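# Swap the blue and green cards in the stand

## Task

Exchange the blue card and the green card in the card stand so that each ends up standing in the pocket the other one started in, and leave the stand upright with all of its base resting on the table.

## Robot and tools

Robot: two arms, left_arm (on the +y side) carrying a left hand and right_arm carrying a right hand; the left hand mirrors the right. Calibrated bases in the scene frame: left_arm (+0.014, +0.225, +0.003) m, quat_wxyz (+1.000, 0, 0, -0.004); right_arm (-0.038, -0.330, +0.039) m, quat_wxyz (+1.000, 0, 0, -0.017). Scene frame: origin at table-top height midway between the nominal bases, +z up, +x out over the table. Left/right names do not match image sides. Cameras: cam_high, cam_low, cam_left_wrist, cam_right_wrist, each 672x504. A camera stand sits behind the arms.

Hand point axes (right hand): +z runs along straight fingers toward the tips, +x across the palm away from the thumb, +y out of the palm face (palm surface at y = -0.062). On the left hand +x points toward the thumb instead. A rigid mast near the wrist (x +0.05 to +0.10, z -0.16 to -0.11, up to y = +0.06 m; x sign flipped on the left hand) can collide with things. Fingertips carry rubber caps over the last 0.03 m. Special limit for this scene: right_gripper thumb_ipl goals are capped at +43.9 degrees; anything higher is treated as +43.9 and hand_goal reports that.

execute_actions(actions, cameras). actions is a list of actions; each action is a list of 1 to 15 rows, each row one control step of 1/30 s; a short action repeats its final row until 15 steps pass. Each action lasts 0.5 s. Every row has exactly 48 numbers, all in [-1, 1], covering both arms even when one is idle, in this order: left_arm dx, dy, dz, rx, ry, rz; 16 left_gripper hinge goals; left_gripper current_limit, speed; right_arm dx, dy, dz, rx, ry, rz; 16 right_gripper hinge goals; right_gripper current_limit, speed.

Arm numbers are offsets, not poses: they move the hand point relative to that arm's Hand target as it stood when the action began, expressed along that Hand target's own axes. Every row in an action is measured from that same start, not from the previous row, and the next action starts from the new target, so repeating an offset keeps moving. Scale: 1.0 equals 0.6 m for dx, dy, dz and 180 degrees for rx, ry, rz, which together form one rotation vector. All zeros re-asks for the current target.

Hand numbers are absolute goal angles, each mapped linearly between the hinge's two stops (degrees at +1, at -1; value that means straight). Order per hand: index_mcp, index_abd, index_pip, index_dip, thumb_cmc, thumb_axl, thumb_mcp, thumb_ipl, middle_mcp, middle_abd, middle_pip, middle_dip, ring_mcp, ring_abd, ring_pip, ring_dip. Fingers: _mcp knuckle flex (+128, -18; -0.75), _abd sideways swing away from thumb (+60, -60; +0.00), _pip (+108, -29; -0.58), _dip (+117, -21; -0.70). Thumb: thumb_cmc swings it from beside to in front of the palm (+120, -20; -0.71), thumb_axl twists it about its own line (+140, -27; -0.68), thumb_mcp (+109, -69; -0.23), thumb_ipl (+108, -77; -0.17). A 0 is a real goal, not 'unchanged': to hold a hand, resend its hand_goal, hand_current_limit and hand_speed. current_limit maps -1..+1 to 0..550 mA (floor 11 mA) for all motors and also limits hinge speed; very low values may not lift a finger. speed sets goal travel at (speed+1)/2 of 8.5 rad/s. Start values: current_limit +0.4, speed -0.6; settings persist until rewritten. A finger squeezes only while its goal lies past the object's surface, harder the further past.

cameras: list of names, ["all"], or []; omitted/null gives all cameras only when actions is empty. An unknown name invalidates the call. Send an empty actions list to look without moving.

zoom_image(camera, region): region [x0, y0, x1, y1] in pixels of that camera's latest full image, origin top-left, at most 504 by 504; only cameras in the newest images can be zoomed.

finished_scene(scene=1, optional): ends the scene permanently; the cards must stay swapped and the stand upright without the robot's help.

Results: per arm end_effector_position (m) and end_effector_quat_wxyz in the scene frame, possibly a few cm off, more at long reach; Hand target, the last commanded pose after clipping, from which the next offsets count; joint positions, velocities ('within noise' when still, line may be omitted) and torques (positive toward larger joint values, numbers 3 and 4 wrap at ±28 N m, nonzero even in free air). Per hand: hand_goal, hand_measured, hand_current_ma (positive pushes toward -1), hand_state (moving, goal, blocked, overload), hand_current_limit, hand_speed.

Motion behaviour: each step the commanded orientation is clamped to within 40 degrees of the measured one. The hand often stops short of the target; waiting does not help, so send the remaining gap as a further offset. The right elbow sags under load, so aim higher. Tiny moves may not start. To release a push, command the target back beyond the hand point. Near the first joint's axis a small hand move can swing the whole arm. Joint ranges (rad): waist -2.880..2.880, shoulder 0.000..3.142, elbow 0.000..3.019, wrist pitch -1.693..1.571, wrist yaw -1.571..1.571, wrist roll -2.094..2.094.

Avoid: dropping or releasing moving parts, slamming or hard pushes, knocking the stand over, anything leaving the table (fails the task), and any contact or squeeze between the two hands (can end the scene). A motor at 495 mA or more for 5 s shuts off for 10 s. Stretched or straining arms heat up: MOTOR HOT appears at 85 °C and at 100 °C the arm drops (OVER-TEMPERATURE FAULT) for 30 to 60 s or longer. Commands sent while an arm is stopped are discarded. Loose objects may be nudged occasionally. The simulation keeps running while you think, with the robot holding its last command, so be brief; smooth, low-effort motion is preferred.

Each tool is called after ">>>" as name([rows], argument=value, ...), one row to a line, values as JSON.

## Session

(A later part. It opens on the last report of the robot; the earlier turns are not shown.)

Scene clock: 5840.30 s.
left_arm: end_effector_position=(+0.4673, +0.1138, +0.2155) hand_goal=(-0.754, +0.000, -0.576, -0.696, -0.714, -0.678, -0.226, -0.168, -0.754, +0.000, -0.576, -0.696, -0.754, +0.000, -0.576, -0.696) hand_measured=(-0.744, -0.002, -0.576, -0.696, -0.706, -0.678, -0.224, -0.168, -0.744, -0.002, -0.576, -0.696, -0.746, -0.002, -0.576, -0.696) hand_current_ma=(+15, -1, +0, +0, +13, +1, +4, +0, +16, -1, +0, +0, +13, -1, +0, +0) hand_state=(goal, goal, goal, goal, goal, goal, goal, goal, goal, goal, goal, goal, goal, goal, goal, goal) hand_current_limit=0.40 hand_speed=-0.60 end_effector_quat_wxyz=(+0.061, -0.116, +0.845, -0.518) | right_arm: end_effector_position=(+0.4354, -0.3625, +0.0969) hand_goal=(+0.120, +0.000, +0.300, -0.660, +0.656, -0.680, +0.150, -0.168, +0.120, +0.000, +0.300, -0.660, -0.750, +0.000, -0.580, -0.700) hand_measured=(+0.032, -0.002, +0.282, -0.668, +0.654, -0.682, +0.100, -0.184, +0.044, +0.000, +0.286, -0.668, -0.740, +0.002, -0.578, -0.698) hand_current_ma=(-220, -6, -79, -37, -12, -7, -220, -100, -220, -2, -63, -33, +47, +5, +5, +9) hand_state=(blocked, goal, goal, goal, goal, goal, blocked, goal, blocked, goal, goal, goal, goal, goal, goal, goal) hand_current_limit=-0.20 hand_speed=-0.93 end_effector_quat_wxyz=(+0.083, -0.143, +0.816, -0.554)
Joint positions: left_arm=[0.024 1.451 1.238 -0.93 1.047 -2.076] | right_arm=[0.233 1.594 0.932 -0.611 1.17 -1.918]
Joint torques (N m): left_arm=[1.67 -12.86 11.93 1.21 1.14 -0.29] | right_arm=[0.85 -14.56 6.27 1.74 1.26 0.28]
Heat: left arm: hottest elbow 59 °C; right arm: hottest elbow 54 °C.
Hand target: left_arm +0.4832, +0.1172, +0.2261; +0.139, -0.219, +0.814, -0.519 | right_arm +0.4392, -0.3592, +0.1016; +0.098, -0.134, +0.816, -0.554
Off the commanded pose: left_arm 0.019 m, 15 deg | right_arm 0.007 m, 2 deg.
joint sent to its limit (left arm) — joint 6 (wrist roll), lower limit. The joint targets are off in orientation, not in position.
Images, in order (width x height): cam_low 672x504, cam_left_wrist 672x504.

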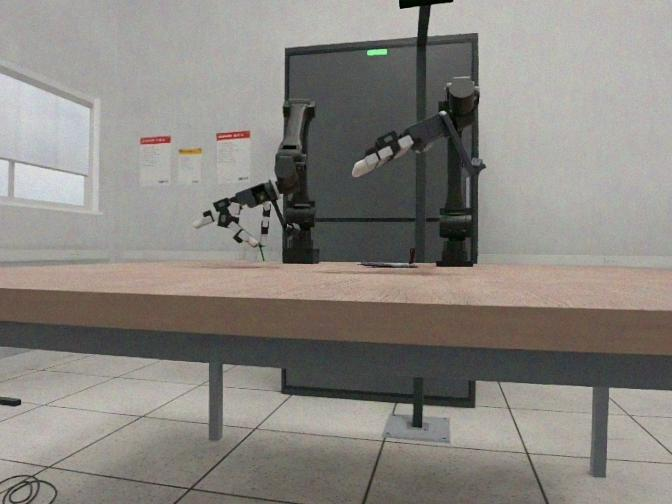

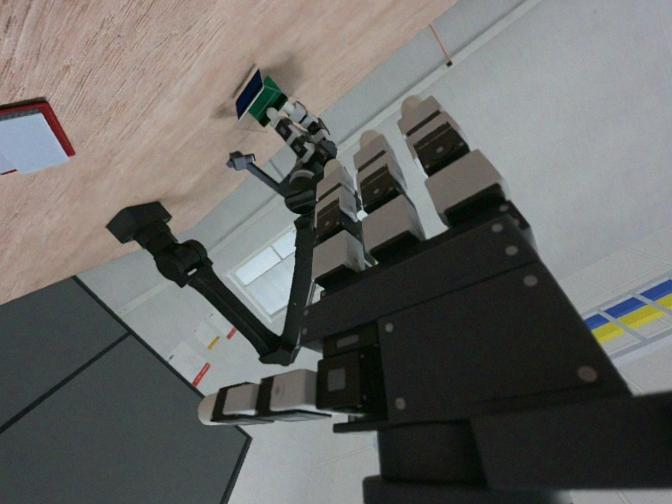

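>>> execute_actions([
  [[0,0,0,0,0,0,-0.754,0,-0.576,-0.696,-0.714,-0.678,-0.226,-0.168,-0.754,0,-0.576,-0.696,-0.754,0,-0.576,-0.696,0.4,-0.6,0.0003,0.0217,0.0086,0,0,0,0.12,0,0.30,-0.66,0.657,-0.68,0.15,-0.168,0.12,0,0.30,-0.66,-0.75,0,-0.58,-0.7,-0.2,-0.93]],
], cameras=["cam_low","cam_left_wrist"])

>>> zoom_image(camera="cam_low", region=[230, 225, 285, 280])

>>> zoom_image(camera="cam_left_wrist", region=[235, 55, 325, 145])

Scene clock: 5849.70 s.
left_arm: end_effector_position=(+0.4673, +0.1138, +0.2155) hand_goal=(-0.754, +0.000, -0.576, -0.696, -0.714, -0.678, -0.226, -0.168, -0.754, +0.000, -0.576, -0.696, -0.754, +0.000, -0.576, -0.696) hand_measured=(-0.744, -0.002, -0.576, -0.696, -0.706, -0.678, -0.224, -0.168, -0.744, -0.002, -0.576, -0.696, -0.746, -0.002, -0.576, -0.696) hand_current_ma=(+15, -1, +0, +0, +13, +1, +4, +0, +16, -1, +0, +0, +13, -1, +0, +0) hand_state=(goal, goal, goal, goal, goal, goal, goal, goal, goal, goal, goal, goal, goal, goal, goal, goal) hand_current_limit=0.40 hand_speed=-0.60 end_effector_quat_wxyz=(+0.061, -0.116, +0.845, -0.518) | right_arm: end_effector_position=(+0.4376, -0.3620, +0.0940) hand_goal=(+0.120, +0.000, +0.300, -0.660, +0.656, -0.680, +0.150, -0.168, +0.120, +0.000, +0.300, -0.660, -0.750, +0.000, -0.580, -0.700) hand_measured=(+0.032, -0.002, +0.280, -0.670, +0.652, -0.682, +0.100, -0.184, +0.046, +0.000, +0.286, -0.668, -0.740, +0.002, -0.578, -0.698) hand_current_ma=(-220, -6, -84, -41, -13, -7, -220, -100, -220, -2, -63, -33, +47, +5, +5, +9) hand_state=(blocked, goal, goal, goal, goal, goal, blocked, goal, blocked, goal, goal, goal, goal, goal, goal, goal) hand_current_limit=-0.20 hand_speed=-0.93 end_effector_quat_wxyz=(+0.094, -0.136, +0.816, -0.553)
Joint positions: left_arm=[0.024 1.451 1.238 -0.93 1.047 -2.076] | right_arm=[0.233 1.594 0.918 -0.57 1.17 -1.918]
Joint torques (N m): left_arm=[1.67 -12.81 11.92 1.26 1.15 -0.28] | right_arm=[0.85 -12.34 6.17 1.74 1.25 0.28]
Heat: left arm: hottest elbow 59 °C; right arm: hottest elbow 51 °C.
Hand target: left_arm +0.4832, +0.1172, +0.2261; +0.139, -0.219, +0.814, -0.519 | right_arm +0.4393, -0.3592, +0.0877; +0.098, -0.134, +0.816, -0.554
Off the commanded pose: left_arm 0.019 m, 15 deg | right_arm 0.007 m, 1 deg.
joint sent to its limit (left arm) — joint 6 (wrist roll), lower limit. The joint targets are off in orientation, not in position.
Images, in order (width x height): cam_low 672x504, cam_left_wrist 672x504.

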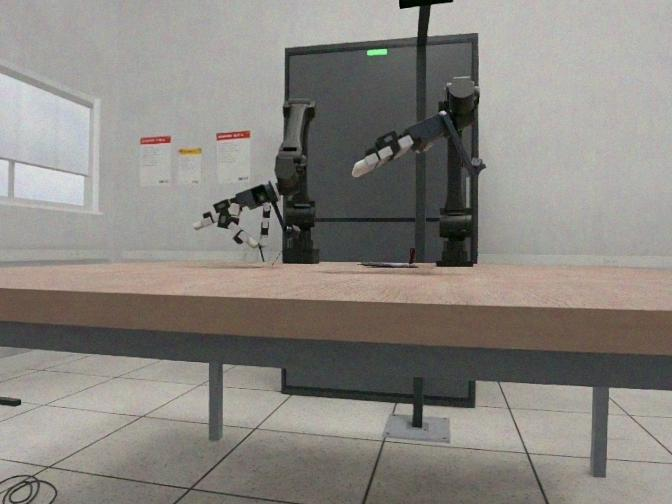

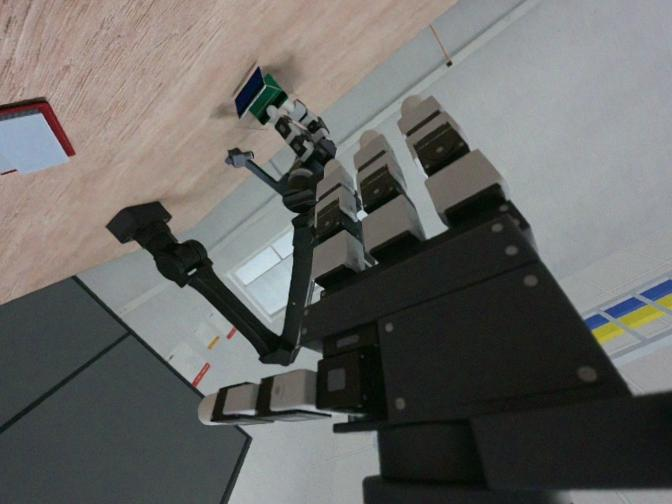

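Scaled by 9.164 from the camera's 672x504 image, which has a finer 960x720 frame.

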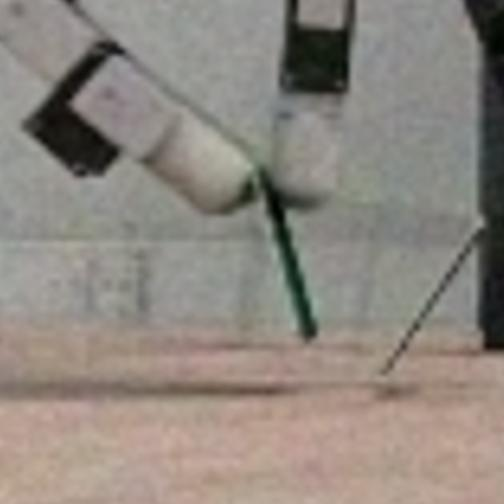

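Scaled by 5.600 from the camera's 672x504 image, which has a finer 960x720 frame.

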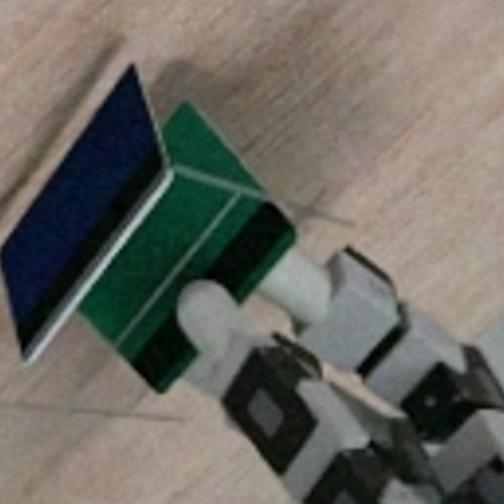

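>>> execute_actions([
  [[0,0,0,0,0,0,-0.754,0,-0.576,-0.696,-0.714,-0.678,-0.226,-0.168,-0.754,0,-0.576,-0.696,-0.754,0,-0.576,-0.696,0.4,-0.6,0.0003,0.0186,0.0073,0,0,0,0.12,0,0.30,-0.66,0.657,-0.68,0.15,-0.168,0.12,0,0.30,-0.66,-0.75,0,-0.58,-0.7,-0.2,-0.93]],
], cameras=["cam_low","cam_left_wrist"])

>>> zoom_image(camera="cam_low", region=[230, 225, 285, 280])

>>> zoom_image(camera="cam_left_wrist", region=[235, 55, 325, 145])

Scene clock: 5860.07 s.
left_arm: end_effector_position=(+0.4673, +0.1138, +0.2155) hand_goal=(-0.754, +0.000, -0.576, -0.696, -0.714, -0.678, -0.226, -0.168, -0.754, +0.000, -0.576, -0.696, -0.754, +0.000, -0.576, -0.696) hand_measured=(-0.744, -0.002, -0.576, -0.696, -0.706, -0.678, -0.224, -0.168, -0.744, -0.002, -0.576, -0.696, -0.746, -0.002, -0.576, -0.696) hand_current_ma=(+15, -1, +0, +0, +13, +1, +4, +0, +16, -1, +0, +0, +13, -1, +0, +0) hand_state=(goal, goal, goal, goal, goal, goal, goal, goal, goal, goal, goal, goal, goal, goal, goal, goal) hand_current_limit=0.40 hand_speed=-0.60 end_effector_quat_wxyz=(+0.061, -0.116, +0.845, -0.518) | right_arm: end_effector_position=(+0.4386, -0.3622, +0.0838) hand_goal=(+0.120, +0.000, +0.300, -0.660, +0.656, -0.680, +0.150, -0.168, +0.120, +0.000, +0.300, -0.660, -0.750, +0.000, -0.580, -0.700) hand_measured=(+0.034, +0.000, +0.280, -0.670, +0.652, -0.682, +0.094, -0.186, +0.052, +0.000, +0.286, -0.668, -0.740, +0.002, -0.578, -0.698) hand_current_ma=(-220, -1, -85, -41, -13, -7, -220, -103, -220, +0, -58, -30, +47, +5, +5, +9) hand_state=(blocked, goal, goal, goal, goal, goal, blocked, goal, blocked, goal, goal, goal, goal, goal, goal, goal) hand_current_limit=-0.20 hand_speed=-0.93 end_effector_quat_wxyz=(+0.095, -0.135, +0.816, -0.554)
Joint positions: left_arm=[0.024 1.451 1.238 -0.93 1.047 -2.076] | right_arm=[0.233 1.615 0.908 -0.536 1.173 -1.917]
Joint torques (N m): left_arm=[1.55 -12.81 11.92 1.24 1.15 -0.29] | right_arm=[0.85 -12.28 5.89 1.78 1.13 0.28]
Heat: left arm: hottest elbow 59 °C; right arm: hottest elbow 48 °C.
Hand target: left_arm +0.4832, +0.1172, +0.2261; +0.139, -0.219, +0.814, -0.519 | right_arm +0.4392, -0.3592, +0.0756; +0.098, -0.134, +0.816, -0.554
Off the commanded pose: left_arm 0.019 m, 15 deg | right_arm 0.009 m, 0 deg.
joint sent to its limit (left arm) — joint 6 (wrist roll), lower limit. The joint targets are off in orientation, not in position.
Images, in order (width x height): cam_low 672x504, cam_left_wrist 672x504.

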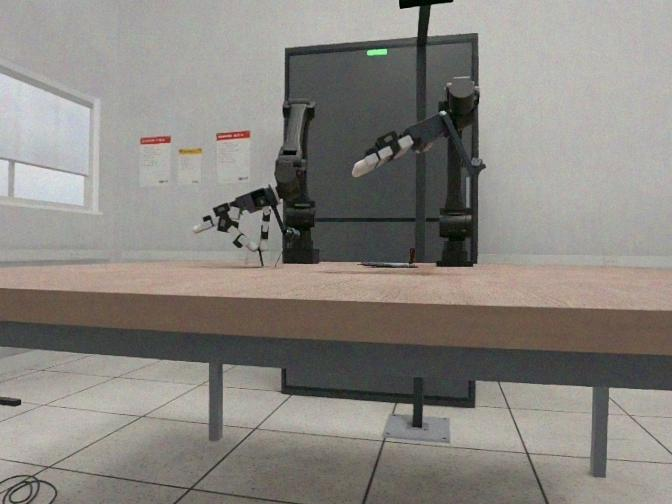

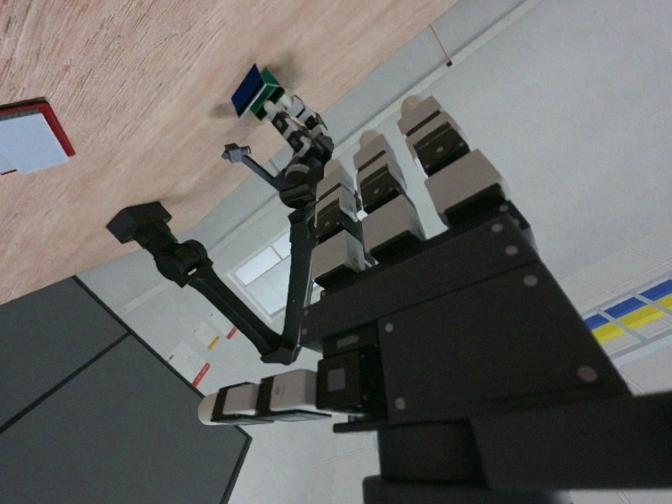

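Scaled by 9.164 from the camera's 672x504 image, which has a finer 960x720 frame.

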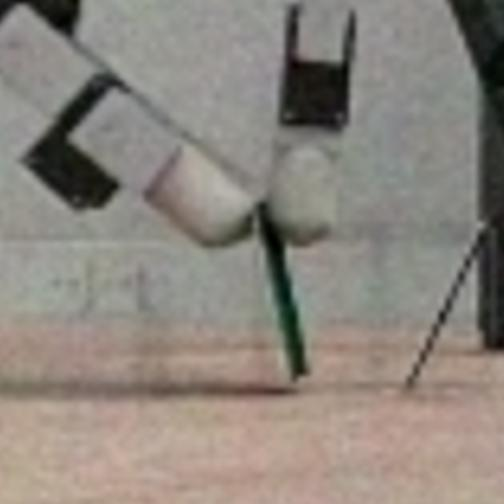

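Scaled by 5.600 from the camera's 672x504 image, which has a finer 960x720 frame.

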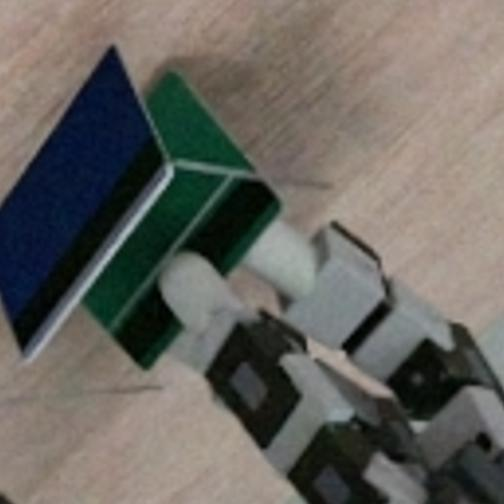

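>>> execute_actions([
  [[0,0,0,0,0,0,-0.754,0,-0.576,-0.696,-0.714,-0.678,-0.226,-0.168,-0.754,0,-0.576,-0.696,-0.754,0,-0.576,-0.696,0.4,-0.6,0,0,0,0,0,0,0.0,0,0.30,-0.66,0.657,-0.68,0.095,-0.168,0.0,0,0.30,-0.66,-0.75,0,-0.58,-0.7,-0.1,-0.93]],
  [[0,0,0,0,0,0,-0.754,0,-0.576,-0.696,-0.714,-0.678,-0.226,-0.168,-0.754,0,-0.576,-0.696,-0.754,0,-0.576,-0.696,0.4,-0.6,0.0002,0.0155,0.0061,0,0,0,-0.02,0,0.32,-0.65,0.657,-0.68,0.09,-0.168,-0.02,0,0.32,-0.65,-0.75,0,-0.58,-0.7,0,-0.93]],
], cameras=["cam_low","cam_left_wrist"])

>>> zoom_image(camera="cam_low", region=[240, 235, 285, 280])

>>> zoom_image(camera="cam_left_wrist", region=[235, 55, 325, 145])

Scene clock: 5964.73 s.
left_arm: end_effector_position=(+0.4673, +0.1138, +0.2155) hand_goal=(-0.754, +0.000, -0.576, -0.696, -0.714, -0.678, -0.226, -0.168, -0.754, +0.000, -0.576, -0.696, -0.754, +0.000, -0.576, -0.696) hand_measured=(-0.744, -0.002, -0.576, -0.696, -0.706, -0.678, -0.224, -0.168, -0.744, -0.002, -0.576, -0.696, -0.746, -0.002, -0.576, -0.696) hand_current_ma=(+15, -1, +0, +0, +13, +1, +4, +0, +16, -1, +0, +0, +13, -1, +0, +0) hand_state=(goal, goal, goal, goal, goal, goal, goal, goal, goal, goal, goal, goal, goal, goal, goal, goal) hand_current_limit=0.40 hand_speed=-0.60 end_effector_quat_wxyz=(+0.061, -0.116, +0.845, -0.518) | right_arm: end_effector_position=(+0.4401, -0.3619, +0.0756) hand_goal=(-0.020, +0.000, +0.320, -0.650, +0.656, -0.680, +0.090, -0.168, -0.020, +0.000, +0.320, -0.650, -0.750, +0.000, -0.580, -0.700) hand_measured=(-0.016, +0.000, +0.314, -0.654, +0.656, -0.682, +0.084, -0.172, -0.016, +0.000, +0.314, -0.654, -0.740, +0.002, -0.578, -0.698) hand_current_ma=(+19, -1, -24, -14, -4, -7, -27, -23, +20, +0, -22, -15, +47, +5, +5, +9) hand_state=(goal, goal, goal, goal, goal, goal, goal, goal, goal, goal, goal, goal, goal, goal, goal, goal) hand_current_limit=0.00 hand_speed=-0.93 end_effector_quat_wxyz=(+0.098, -0.133, +0.816, -0.554)
Joint positions: left_arm=[0.024 1.451 1.238 -0.93 1.047 -2.076] | right_arm=[0.233 1.632 0.9 -0.505 1.173 -1.916]
Joint torques (N m): left_arm=[1.73 -12.98 11.92 1.2 1.14 -0.29] | right_arm=[0.85 -12.16 5.65 1.63 1.14 0.27]
Heat: left arm: hottest elbow 59 °C; right arm: hottest elbow 40 °C.
Hand target: left_arm +0.4832, +0.1172, +0.2261; +0.139, -0.219, +0.814, -0.519 | right_arm +0.4391, -0.3592, +0.0655; +0.098, -0.134, +0.816, -0.554
Off the commanded pose: left_arm 0.019 m, 15 deg | right_arm 0.010 m, 0 deg.
joint sent to its limit (left arm) — joint 6 (wrist roll), lower limit. The joint targets are off in orientation, not in position.
Images, in order (width x height): cam_low 672x504, cam_left_wrist 672x504.

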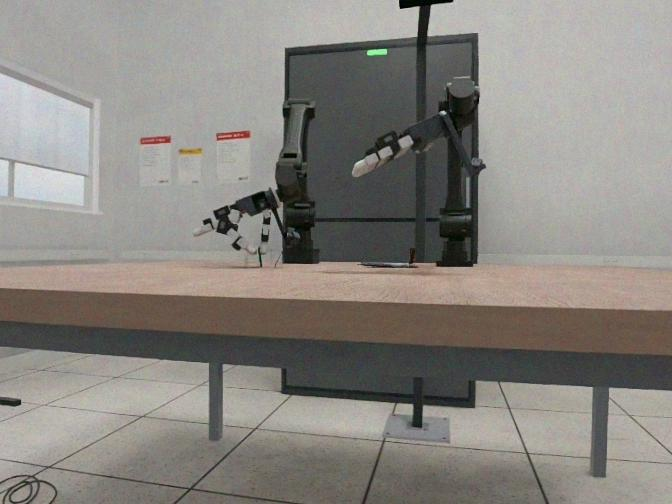

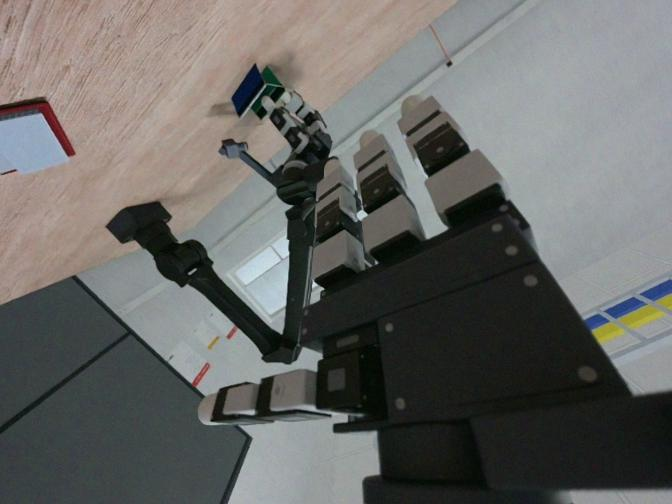

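Scaled by 11.200 from the camera's 672x504 image, which has a finer 960x720 frame.

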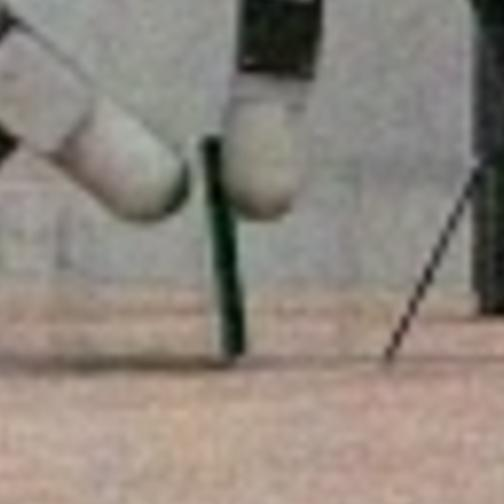

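Scaled by 5.600 from the camera's 672x504 image, which has a finer 960x720 frame.

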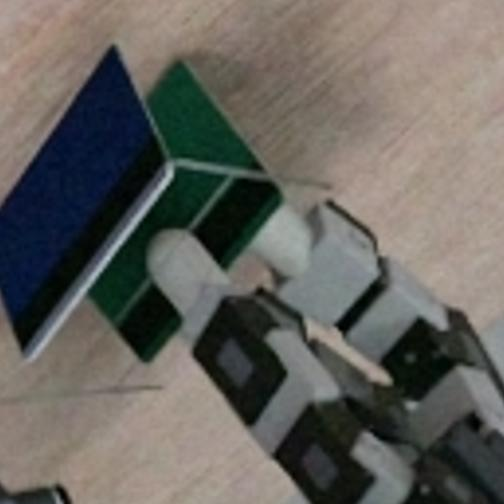

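>>> execute_actions([
  [[0,0,0,0,0,0,-0.754,0,-0.576,-0.696,-0.714,-0.678,-0.226,-0.168,-0.754,0,-0.576,-0.696,-0.754,0,-0.576,-0.696,0.4,-0.6,-0.0176,-0.0193,-0.0046,0,0,0,-0.01,0,0.32,-0.65,0.657,-0.68,0.12,-0.168,-0.01,0,0.32,-0.65,-0.75,0,-0.58,-0.7,-0.75,-0.95]],
  [[0,0,0,0,0,0,-0.754,0,-0.576,-0.696,-0.714,-0.678,-0.226,-0.168,-0.754,0,-0.576,-0.696,-0.754,0,-0.576,-0.696,0.4,-0.6,-0.0152,-0.0235,-0.0037,0,0,0,-0.01,0,0.32,-0.65,0.657,-0.68,0.12,-0.168,-0.01,0,0.32,-0.65,-0.75,0,-0.58,-0.7,-0.75,-0.95]],
], cameras=["cam_low","cam_left_wrist"])

>>> zoom_image(camera="cam_low", region=[240, 235, 285, 280])

Scene clock: 5987.03 s.
left_arm: end_effector_position=(+0.4673, +0.1138, +0.2155) hand_goal=(-0.754, +0.000, -0.576, -0.696, -0.714, -0.678, -0.226, -0.168, -0.754, +0.000, -0.576, -0.696, -0.754, +0.000, -0.576, -0.696) hand_measured=(-0.744, -0.002, -0.576, -0.696, -0.706, -0.678, -0.224, -0.168, -0.744, -0.002, -0.576, -0.696, -0.746, -0.002, -0.576, -0.696) hand_current_ma=(+15, -1, +0, +0, +13, +1, +4, +0, +16, -1, +0, +0, +13, -1, +0, +0) hand_state=(goal, goal, goal, goal, goal, goal, goal, goal, goal, goal, goal, goal, goal, goal, goal, goal) hand_current_limit=0.40 hand_speed=-0.60 end_effector_quat_wxyz=(+0.061, -0.116, +0.845, -0.518) | right_arm: end_effector_position=(+0.4395, -0.3621, +0.0791) hand_goal=(-0.010, +0.000, +0.320, -0.650, +0.656, -0.680, +0.120, -0.168, -0.010, +0.000, +0.320, -0.650, -0.750, +0.000, -0.580, -0.700) hand_measured=(-0.012, +0.000, +0.314, -0.654, +0.654, -0.682, +0.094, -0.172, -0.012, +0.000, +0.314, -0.654, -0.740, +0.002, -0.578, -0.698) hand_current_ma=(-5, -1, -24, -13, -12, -7, -69, -21, -5, +0, -22, -15, +47, +5, +5, +9) hand_state=(goal, goal, goal, goal, goal, goal, blocked, goal, goal, goal, goal, goal, goal, goal, goal, goal) hand_current_limit=-0.75 hand_speed=-0.95 end_effector_quat_wxyz=(+0.088, -0.139, +0.816, -0.555)
Joint positions: left_arm=[0.024 1.451 1.238 -0.93 1.047 -2.076] | right_arm=[0.233 1.632 0.918 -0.547 1.173 -1.916]
Joint torques (N m): left_arm=[1.67 -12.86 11.95 1.2 1.15 -0.29] | right_arm=[0.5 -13.1 9.84 0.5 1.07 0.08]
Heat: left arm: hottest elbow 59 °C; right arm: hottest elbow 40 °C.
Hand target: left_arm +0.4832, +0.1172, +0.2261; +0.139, -0.219, +0.814, -0.519 | right_arm +0.4590, -0.3574, +0.0915; +0.098, -0.134, +0.816, -0.554
Off the commanded pose: left_arm 0.019 m, 15 deg | right_arm 0.024 m, 1 deg.
joint sent to its limit (left arm) — joint 6 (wrist roll), lower limit. The joint targets are off in orientation, not in position.
Images, in order (width x height): cam_low 672x504, cam_left_wrist 672x504.

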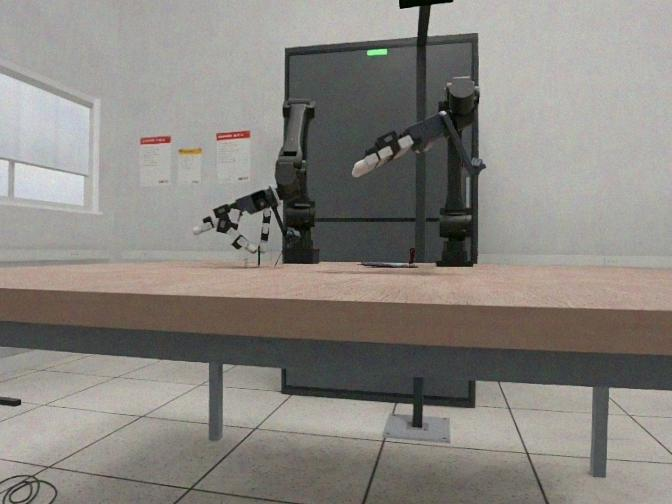

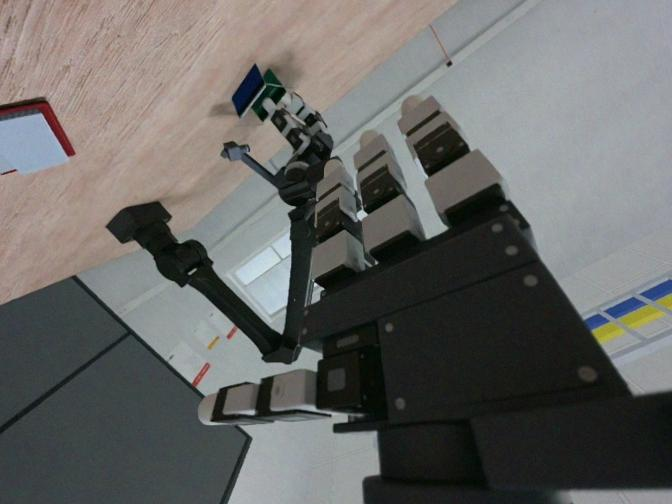

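Scaled by 11.200 from the camera's 672x504 image, which has a finer 960x720 frame.

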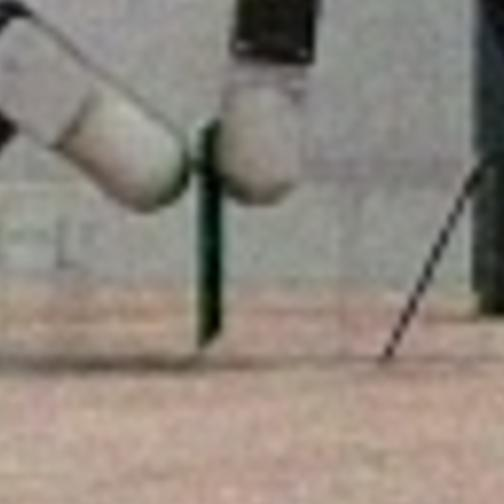

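>>> execute_actions([
  [[0,0,0,0,0,0,-0.754,0,-0.576,-0.696,-0.714,-0.678,-0.226,-0.168,-0.754,0,-0.576,-0.696,-0.754,0,-0.576,-0.696,0.4,-0.6,-0.0018,-0.0172,-0.0062,0,0,0,-0.01,0,0.32,-0.65,0.657,-0.68,0.12,-0.168,-0.01,0,0.32,-0.65,-0.75,0,-0.58,-0.7,-0.75,-0.95]],
], cameras=["cam_low","cam_left_wrist"])

>>> zoom_image(camera="cam_low", region=[240, 235, 285, 280])

>>> zoom_image(camera="cam_left_wrist", region=[235, 55, 325, 145])

Scene clock: 5999.77 s.
left_arm: end_effector_position=(+0.4673, +0.1138, +0.2155) hand_goal=(-0.754, +0.000, -0.576, -0.696, -0.714, -0.678, -0.226, -0.168, -0.754, +0.000, -0.576, -0.696, -0.754, +0.000, -0.576, -0.696) hand_measured=(-0.744, -0.002, -0.576, -0.696, -0.706, -0.678, -0.224, -0.168, -0.744, -0.002, -0.576, -0.696, -0.746, -0.002, -0.576, -0.696) hand_current_ma=(+15, -1, +0, +0, +13, +1, +4, +0, +16, -1, +0, +0, +13, -1, +0, +0) hand_state=(goal, goal, goal, goal, goal, goal, goal, goal, goal, goal, goal, goal, goal, goal, goal, goal) hand_current_limit=0.40 hand_speed=-0.60 end_effector_quat_wxyz=(+0.061, -0.116, +0.845, -0.518) | right_arm: end_effector_position=(+0.4391, -0.3621, +0.0820) hand_goal=(-0.010, +0.000, +0.320, -0.650, +0.656, -0.680, +0.120, -0.168, -0.010, +0.000, +0.320, -0.650, -0.750, +0.000, -0.580, -0.700) hand_measured=(-0.012, +0.000, +0.314, -0.654, +0.654, -0.682, +0.094, -0.172, -0.012, +0.000, +0.314, -0.654, -0.740, +0.002, -0.578, -0.698) hand_current_ma=(-5, -1, -24, -13, -12, -7, -69, -21, -5, +0, -22, -15, +47, +5, +5, +9) hand_state=(goal, goal, goal, goal, goal, goal, blocked, goal, goal, goal, goal, goal, goal, goal, goal, goal) hand_current_limit=-0.75 hand_speed=-0.95 end_effector_quat_wxyz=(+0.081, -0.144, +0.815, -0.555)
Joint positions: left_arm=[0.024 1.451 1.238 -0.93 1.047 -2.076] | right_arm=[0.233 1.632 0.931 -0.578 1.173 -1.916]
Joint torques (N m): left_arm=[1.55 -12.86 11.93 1.21 1.15 -0.28] | right_arm=[0.44 -14.68 10.02 0.49 1.08 0.07]
Heat: left arm: hottest elbow 59 °C; right arm: hottest elbow 42 °C.
Hand target: left_arm +0.4832, +0.1172, +0.2261; +0.139, -0.219, +0.814, -0.519 | right_arm +0.4600, -0.3574, +0.1025; +0.098, -0.134, +0.816, -0.554
Off the commanded pose: left_arm 0.019 m, 15 deg | right_arm 0.030 m, 2 deg.
joint sent to its limit (left arm) — joint 6 (wrist roll), lower limit. The joint targets are off in orientation, not in position.
Images, in order (width x height): cam_low 672x504, cam_left_wrist 672x504.

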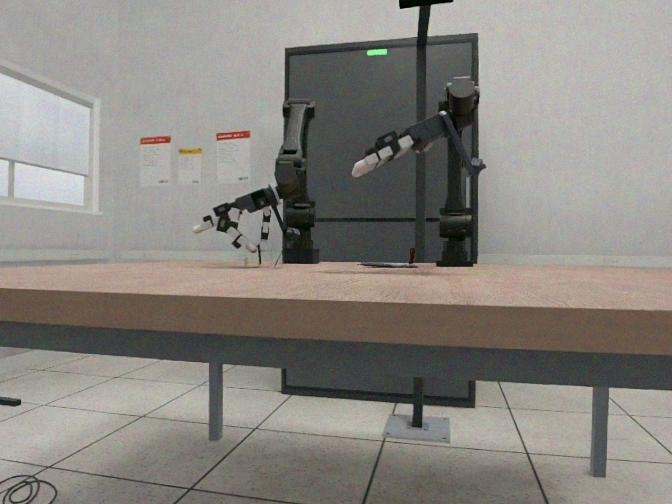

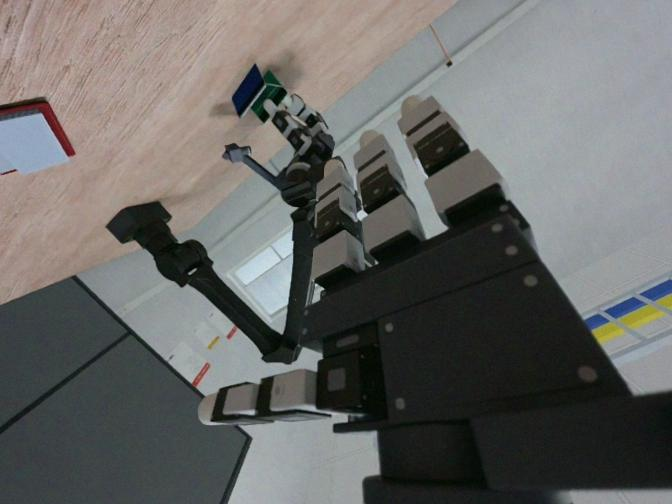

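Scaled by 11.200 from the camera's 672x504 image, which has a finer 960x720 frame.

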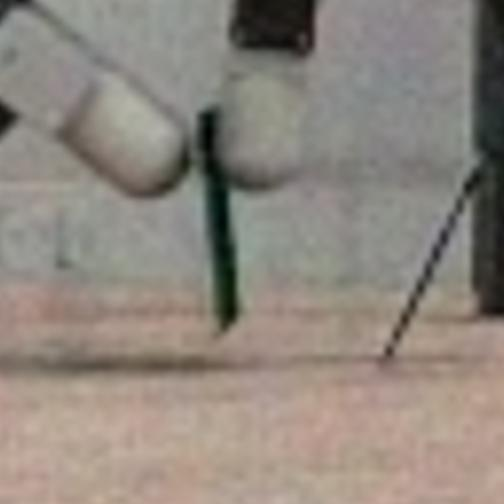

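Scaled by 5.600 from the camera's 672x504 image, which has a finer 960x720 frame.

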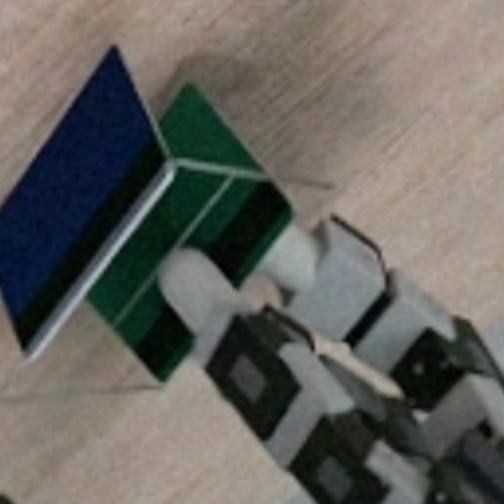

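>>> execute_actions([
  [[0,0,0,0,0,0,-0.754,0,-0.576,-0.696,-0.714,-0.678,-0.226,-0.168,-0.754,0,-0.576,-0.696,-0.754,0,-0.576,-0.696,0.4,-0.6,-0.0013,-0.0122,-0.0044,0,0,0,-0.01,0,0.32,-0.65,0.657,-0.68,0.12,-0.168,-0.01,0,0.32,-0.65,-0.75,0,-0.58,-0.7,-0.75,-0.95]],
], cameras=["cam_low","cam_left_wrist"])

>>> zoom_image(camera="cam_low", region=[240, 235, 285, 280])

Scene clock: 6016.30 s.
left_arm: end_effector_position=(+0.4673, +0.1138, +0.2155) hand_goal=(-0.754, +0.000, -0.576, -0.696, -0.714, -0.678, -0.226, -0.168, -0.754, +0.000, -0.576, -0.696, -0.754, +0.000, -0.576, -0.696) hand_measured=(-0.744, -0.002, -0.576, -0.696, -0.706, -0.678, -0.224, -0.168, -0.744, -0.002, -0.576, -0.696, -0.746, -0.002, -0.576, -0.696) hand_current_ma=(+15, -1, +0, +0, +13, +1, +4, +0, +16, -1, +0, +0, +13, -1, +0, +0) hand_state=(goal, goal, goal, goal, goal, goal, goal, goal, goal, goal, goal, goal, goal, goal, goal, goal) hand_current_limit=0.40 hand_speed=-0.60 end_effector_quat_wxyz=(+0.061, -0.116, +0.845, -0.518) | right_arm: end_effector_position=(+0.4391, -0.3621, +0.0843) hand_goal=(-0.010, +0.000, +0.320, -0.650, +0.656, -0.680, +0.120, -0.168, -0.010, +0.000, +0.320, -0.650, -0.750, +0.000, -0.580, -0.700) hand_measured=(-0.012, +0.000, +0.314, -0.654, +0.654, -0.682, +0.098, -0.172, -0.012, +0.000, +0.314, -0.654, -0.740, +0.002, -0.578, -0.698) hand_current_ma=(-5, -1, -24, -13, -12, -7, -69, -21, -5, +0, -22, -15, +47, +5, +5, +9) hand_state=(goal, goal, goal, goal, goal, goal, blocked, goal, goal, goal, goal, goal, goal, goal, goal, goal) hand_current_limit=-0.75 hand_speed=-0.95 end_effector_quat_wxyz=(+0.076, -0.147, +0.815, -0.555)
Joint positions: left_arm=[0.024 1.451 1.238 -0.93 1.047 -2.076] | right_arm=[0.233 1.632 0.941 -0.599 1.173 -1.916]
Joint torques (N m): left_arm=[1.55 -12.98 11.92 1.22 1.14 -0.28] | right_arm=[0.38 -15.79 10.06 0.29 1.08 0.06]
Heat: left arm: hottest elbow 59 °C; right arm: hottest elbow 46 °C.
Hand target: left_arm +0.4832, +0.1172, +0.2261; +0.139, -0.219, +0.814, -0.519 | right_arm +0.4607, -0.3574, +0.1102; +0.098, -0.134, +0.816, -0.554
Off the commanded pose: left_arm 0.019 m, 15 deg | right_arm 0.034 m, 3 deg.
joint sent to its limit (left arm) — joint 6 (wrist roll), lower limit. The joint targets are off in orientation, not in position.
Images, in order (width x height): cam_low 672x504, cam_left_wrist 672x504.

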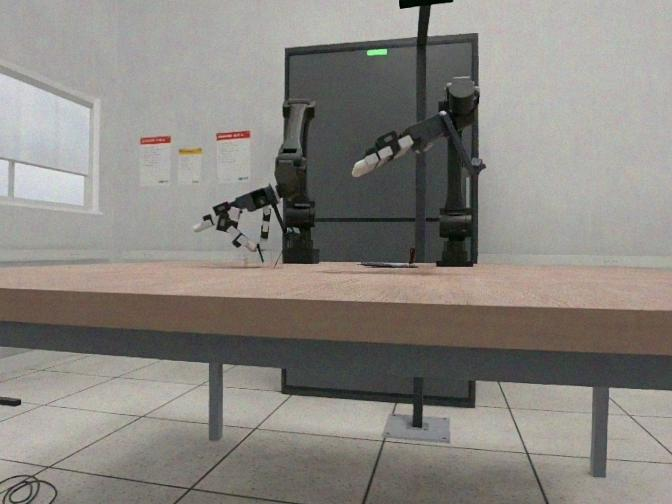

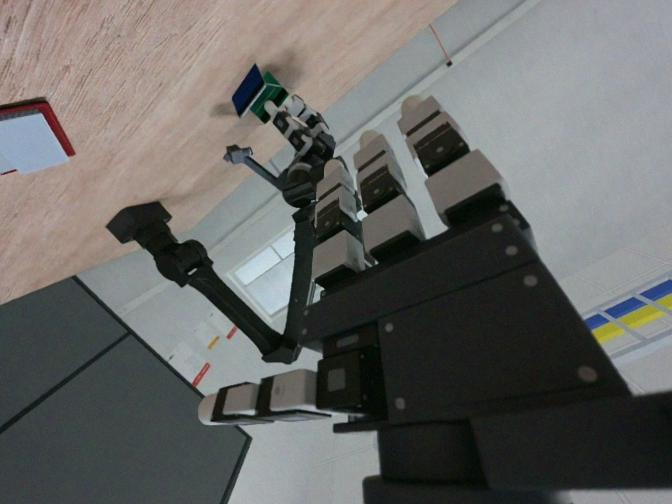

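Scaled by 11.200 from the camera's 672x504 image, which has a finer 960x720 frame.

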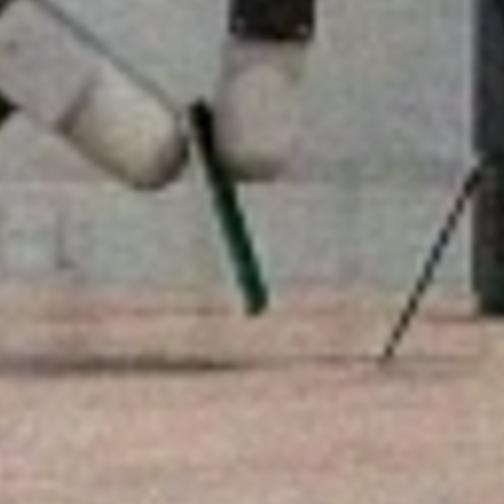

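>>> execute_actions([
  [[0,0,0,0,0,0,-0.754,0,-0.576,-0.696,-0.714,-0.678,-0.226,-0.168,-0.754,0,-0.576,-0.696,-0.754,0,-0.576,-0.696,0.4,-0.6,0,0,0,0,0,0,0.06,0,0.32,-0.65,0.657,-0.68,0.12,-0.168,0.06,0,0.32,-0.65,-0.75,0,-0.58,-0.7,-0.3,-0.93]],
], cameras=["cam_low","cam_left_wrist"])

>>> zoom_image(camera="cam_low", region=[240, 235, 285, 280])

>>> zoom_image(camera="cam_left_wrist", region=[235, 55, 325, 145])

Scene clock: 6029.27 s.
left_arm: end_effector_position=(+0.4673, +0.1138, +0.2155) hand_goal=(-0.754, +0.000, -0.576, -0.696, -0.714, -0.678, -0.226, -0.168, -0.754, +0.000, -0.576, -0.696, -0.754, +0.000, -0.576, -0.696) hand_measured=(-0.744, -0.002, -0.576, -0.696, -0.706, -0.678, -0.224, -0.168, -0.744, -0.002, -0.576, -0.696, -0.746, -0.002, -0.576, -0.696) hand_current_ma=(+15, -1, +0, +0, +13, +1, +4, +0, +16, -1, +0, +0, +13, -1, +0, +0) hand_state=(goal, goal, goal, goal, goal, goal, goal, goal, goal, goal, goal, goal, goal, goal, goal, goal) hand_current_limit=0.40 hand_speed=-0.60 end_effector_quat_wxyz=(+0.061, -0.116, +0.845, -0.518) | right_arm: end_effector_position=(+0.4392, -0.3621, +0.0844) hand_goal=(+0.060, +0.000, +0.320, -0.650, +0.656, -0.680, +0.120, -0.168, +0.060, +0.000, +0.320, -0.650, -0.750, +0.000, -0.580, -0.700) hand_measured=(+0.006, +0.000, +0.308, -0.656, +0.654, -0.682, +0.100, -0.176, +0.028, +0.000, +0.312, -0.654, -0.740, +0.002, -0.578, -0.698) hand_current_ma=(-192, -1, -53, -22, -12, -7, -112, -43, -154, +0, -37, -16, +47, +5, +5, +9) hand_state=(blocked, goal, goal, goal, goal, goal, goal, goal, blocked, goal, goal, goal, goal, goal, goal, goal) hand_current_limit=-0.30 hand_speed=-0.93 end_effector_quat_wxyz=(+0.076, -0.147, +0.815, -0.555)
Joint positions: left_arm=[0.024 1.451 1.238 -0.93 1.047 -2.076] | right_arm=[0.233 1.632 0.942 -0.6 1.173 -1.916]
Joint torques (N m): left_arm=[1.61 -12.75 11.96 1.22 1.15 -0.29] | right_arm=[0.38 -15.79 10.04 0.47 1.08 0.06]
Heat: left arm: hottest elbow 59 °C; right arm: hottest elbow 46 °C.
Hand target: left_arm +0.4832, +0.1172, +0.2261; +0.139, -0.219, +0.814, -0.519 | right_arm +0.4608, -0.3574, +0.1103; +0.098, -0.134, +0.816, -0.554
Off the commanded pose: left_arm 0.019 m, 15 deg | right_arm 0.034 m, 3 deg.
joint sent to its limit (left arm) — joint 6 (wrist roll), lower limit. The joint targets are off in orientation, not in position.
Images, in order (width x height): cam_low 672x504, cam_left_wrist 672x504.

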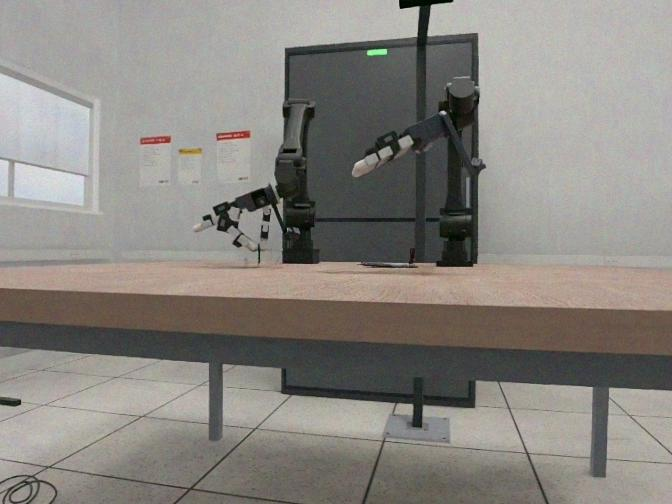

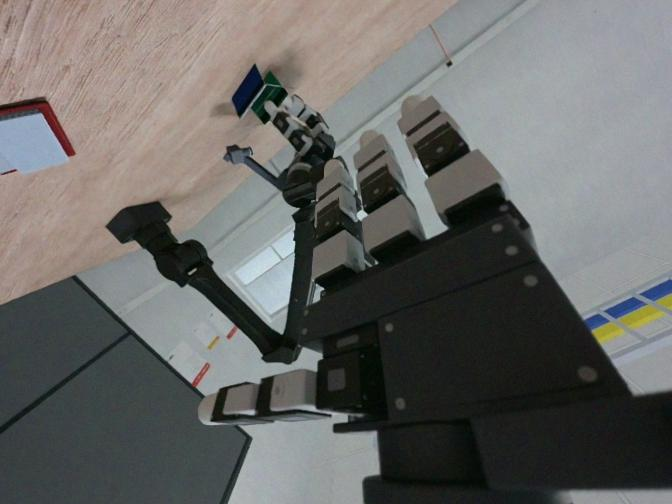

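Scaled by 11.200 from the camera's 672x504 image, which has a finer 960x720 frame.

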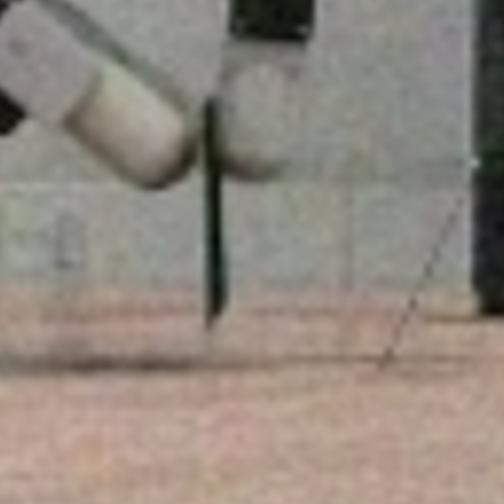

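Scaled by 5.600 from the camera's 672x504 image, which has a finer 960x720 frame.

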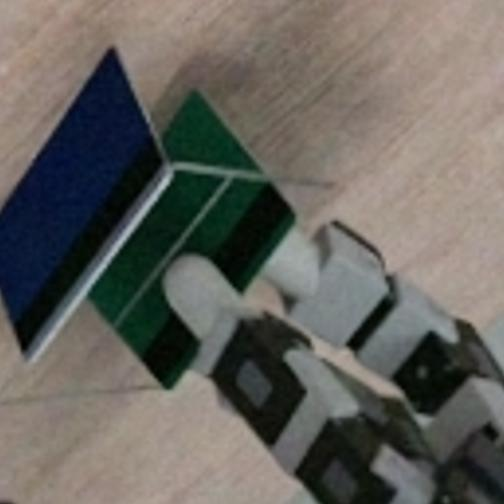

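>>> execute_actions([
  [[0,0,0,0,0,0,-0.754,0,-0.576,-0.696,-0.714,-0.678,-0.226,-0.168,-0.754,0,-0.576,-0.696,-0.754,0,-0.576,-0.696,0.4,-0.6,0,0,0,0,0,0,-0.005,0,0.32,-0.65,0.657,-0.68,0.12,-0.168,0.0,0,0.32,-0.65,-0.75,0,-0.58,-0.7,-0.75,-0.93]],
  [[0,0,0,0,0,0,-0.754,0,-0.576,-0.696,-0.714,-0.678,-0.226,-0.168,-0.754,0,-0.576,-0.696,-0.754,0,-0.576,-0.696,0.4,-0.6,-0.0013,-0.0122,-0.0044,0,0,0,-0.005,0,0.32,-0.65,0.657,-0.68,0.12,-0.168,0.0,0,0.32,-0.65,-0.75,0,-0.58,-0.7,-0.75,-0.95]],
], cameras=["cam_low","cam_left_wrist"])

>>> zoom_image(camera="cam_low", region=[240, 235, 285, 280])

Scene clock: 6046.97 s.
left_arm: end_effector_position=(+0.4673, +0.1138, +0.2155) hand_goal=(-0.754, +0.000, -0.576, -0.696, -0.714, -0.678, -0.226, -0.168, -0.754, +0.000, -0.576, -0.696, -0.754, +0.000, -0.576, -0.696) hand_measured=(-0.744, -0.002, -0.576, -0.696, -0.706, -0.678, -0.224, -0.168, -0.744, -0.002, -0.576, -0.696, -0.746, -0.002, -0.576, -0.696) hand_current_ma=(+15, -1, +0, +0, +13, +1, +4, +0, +16, -1, +0, +0, +13, -1, +0, +0) hand_state=(goal, goal, goal, goal, goal, goal, goal, goal, goal, goal, goal, goal, goal, goal, goal, goal) hand_current_limit=0.40 hand_speed=-0.60 end_effector_quat_wxyz=(+0.061, -0.116, +0.845, -0.518) | right_arm: end_effector_position=(+0.4405, -0.3618, +0.0919) hand_goal=(-0.006, +0.000, +0.320, -0.650, +0.656, -0.680, +0.120, -0.168, +0.000, +0.000, +0.320, -0.650, -0.750, +0.000, -0.580, -0.700) hand_measured=(-0.002, +0.000, +0.314, -0.654, +0.654, -0.682, +0.110, -0.174, +0.002, +0.000, +0.314, -0.654, -0.740, +0.002, -0.578, -0.698) hand_current_ma=(+14, -1, -24, -14, -10, -7, -55, -30, +8, +0, -23, -15, +47, +5, +5, +9) hand_state=(goal, goal, goal, goal, goal, goal, goal, goal, goal, goal, goal, goal, goal, goal, goal, goal) hand_current_limit=-0.75 hand_speed=-0.95 end_effector_quat_wxyz=(+0.076, -0.147, +0.815, -0.555)
Joint positions: left_arm=[0.024 1.451 1.238 -0.93 1.047 -2.076] | right_arm=[0.233 1.622 0.953 -0.621 1.173 -1.916]
Joint torques (N m): left_arm=[1.61 -12.81 11.93 1.22 1.16 -0.28] | right_arm=[0.38 -15.79 10.14 0.54 1.08 0.05]
Heat: left arm: hottest elbow 59 °C; right arm: hottest elbow 47 °C.
Hand target: left_arm +0.4832, +0.1172, +0.2261; +0.139, -0.219, +0.814, -0.519 | right_arm +0.4616, -0.3574, +0.1182; +0.098, -0.134, +0.816, -0.554
Off the commanded pose: left_arm 0.019 m, 15 deg | right_arm 0.034 m, 3 deg.
joint sent to its limit (left arm) — joint 6 (wrist roll), lower limit. The joint targets are off in orientation, not in position.
Images, in order (width x height): cam_low 672x504, cam_left_wrist 672x504.

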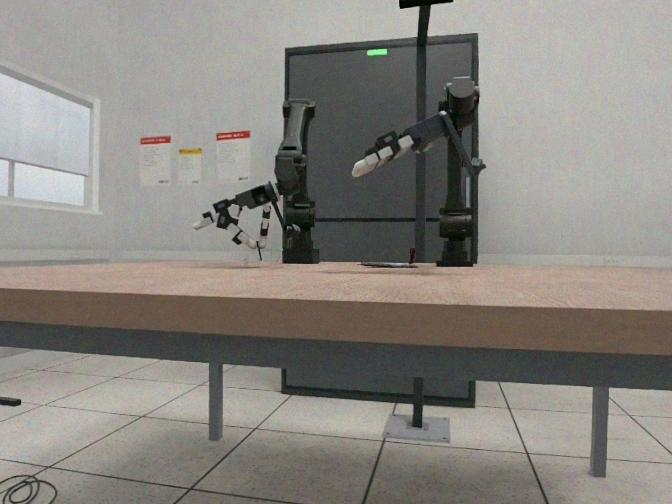

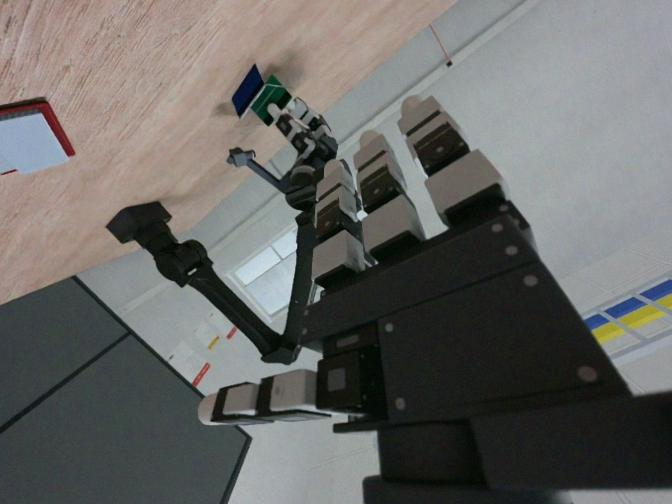

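Scaled by 11.200 from the camera's 672x504 image, which has a finer 960x720 frame.

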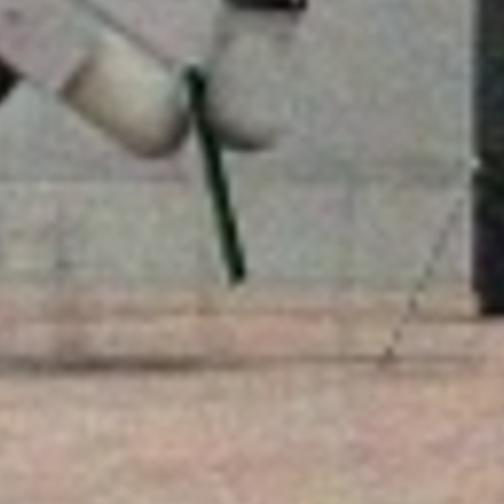

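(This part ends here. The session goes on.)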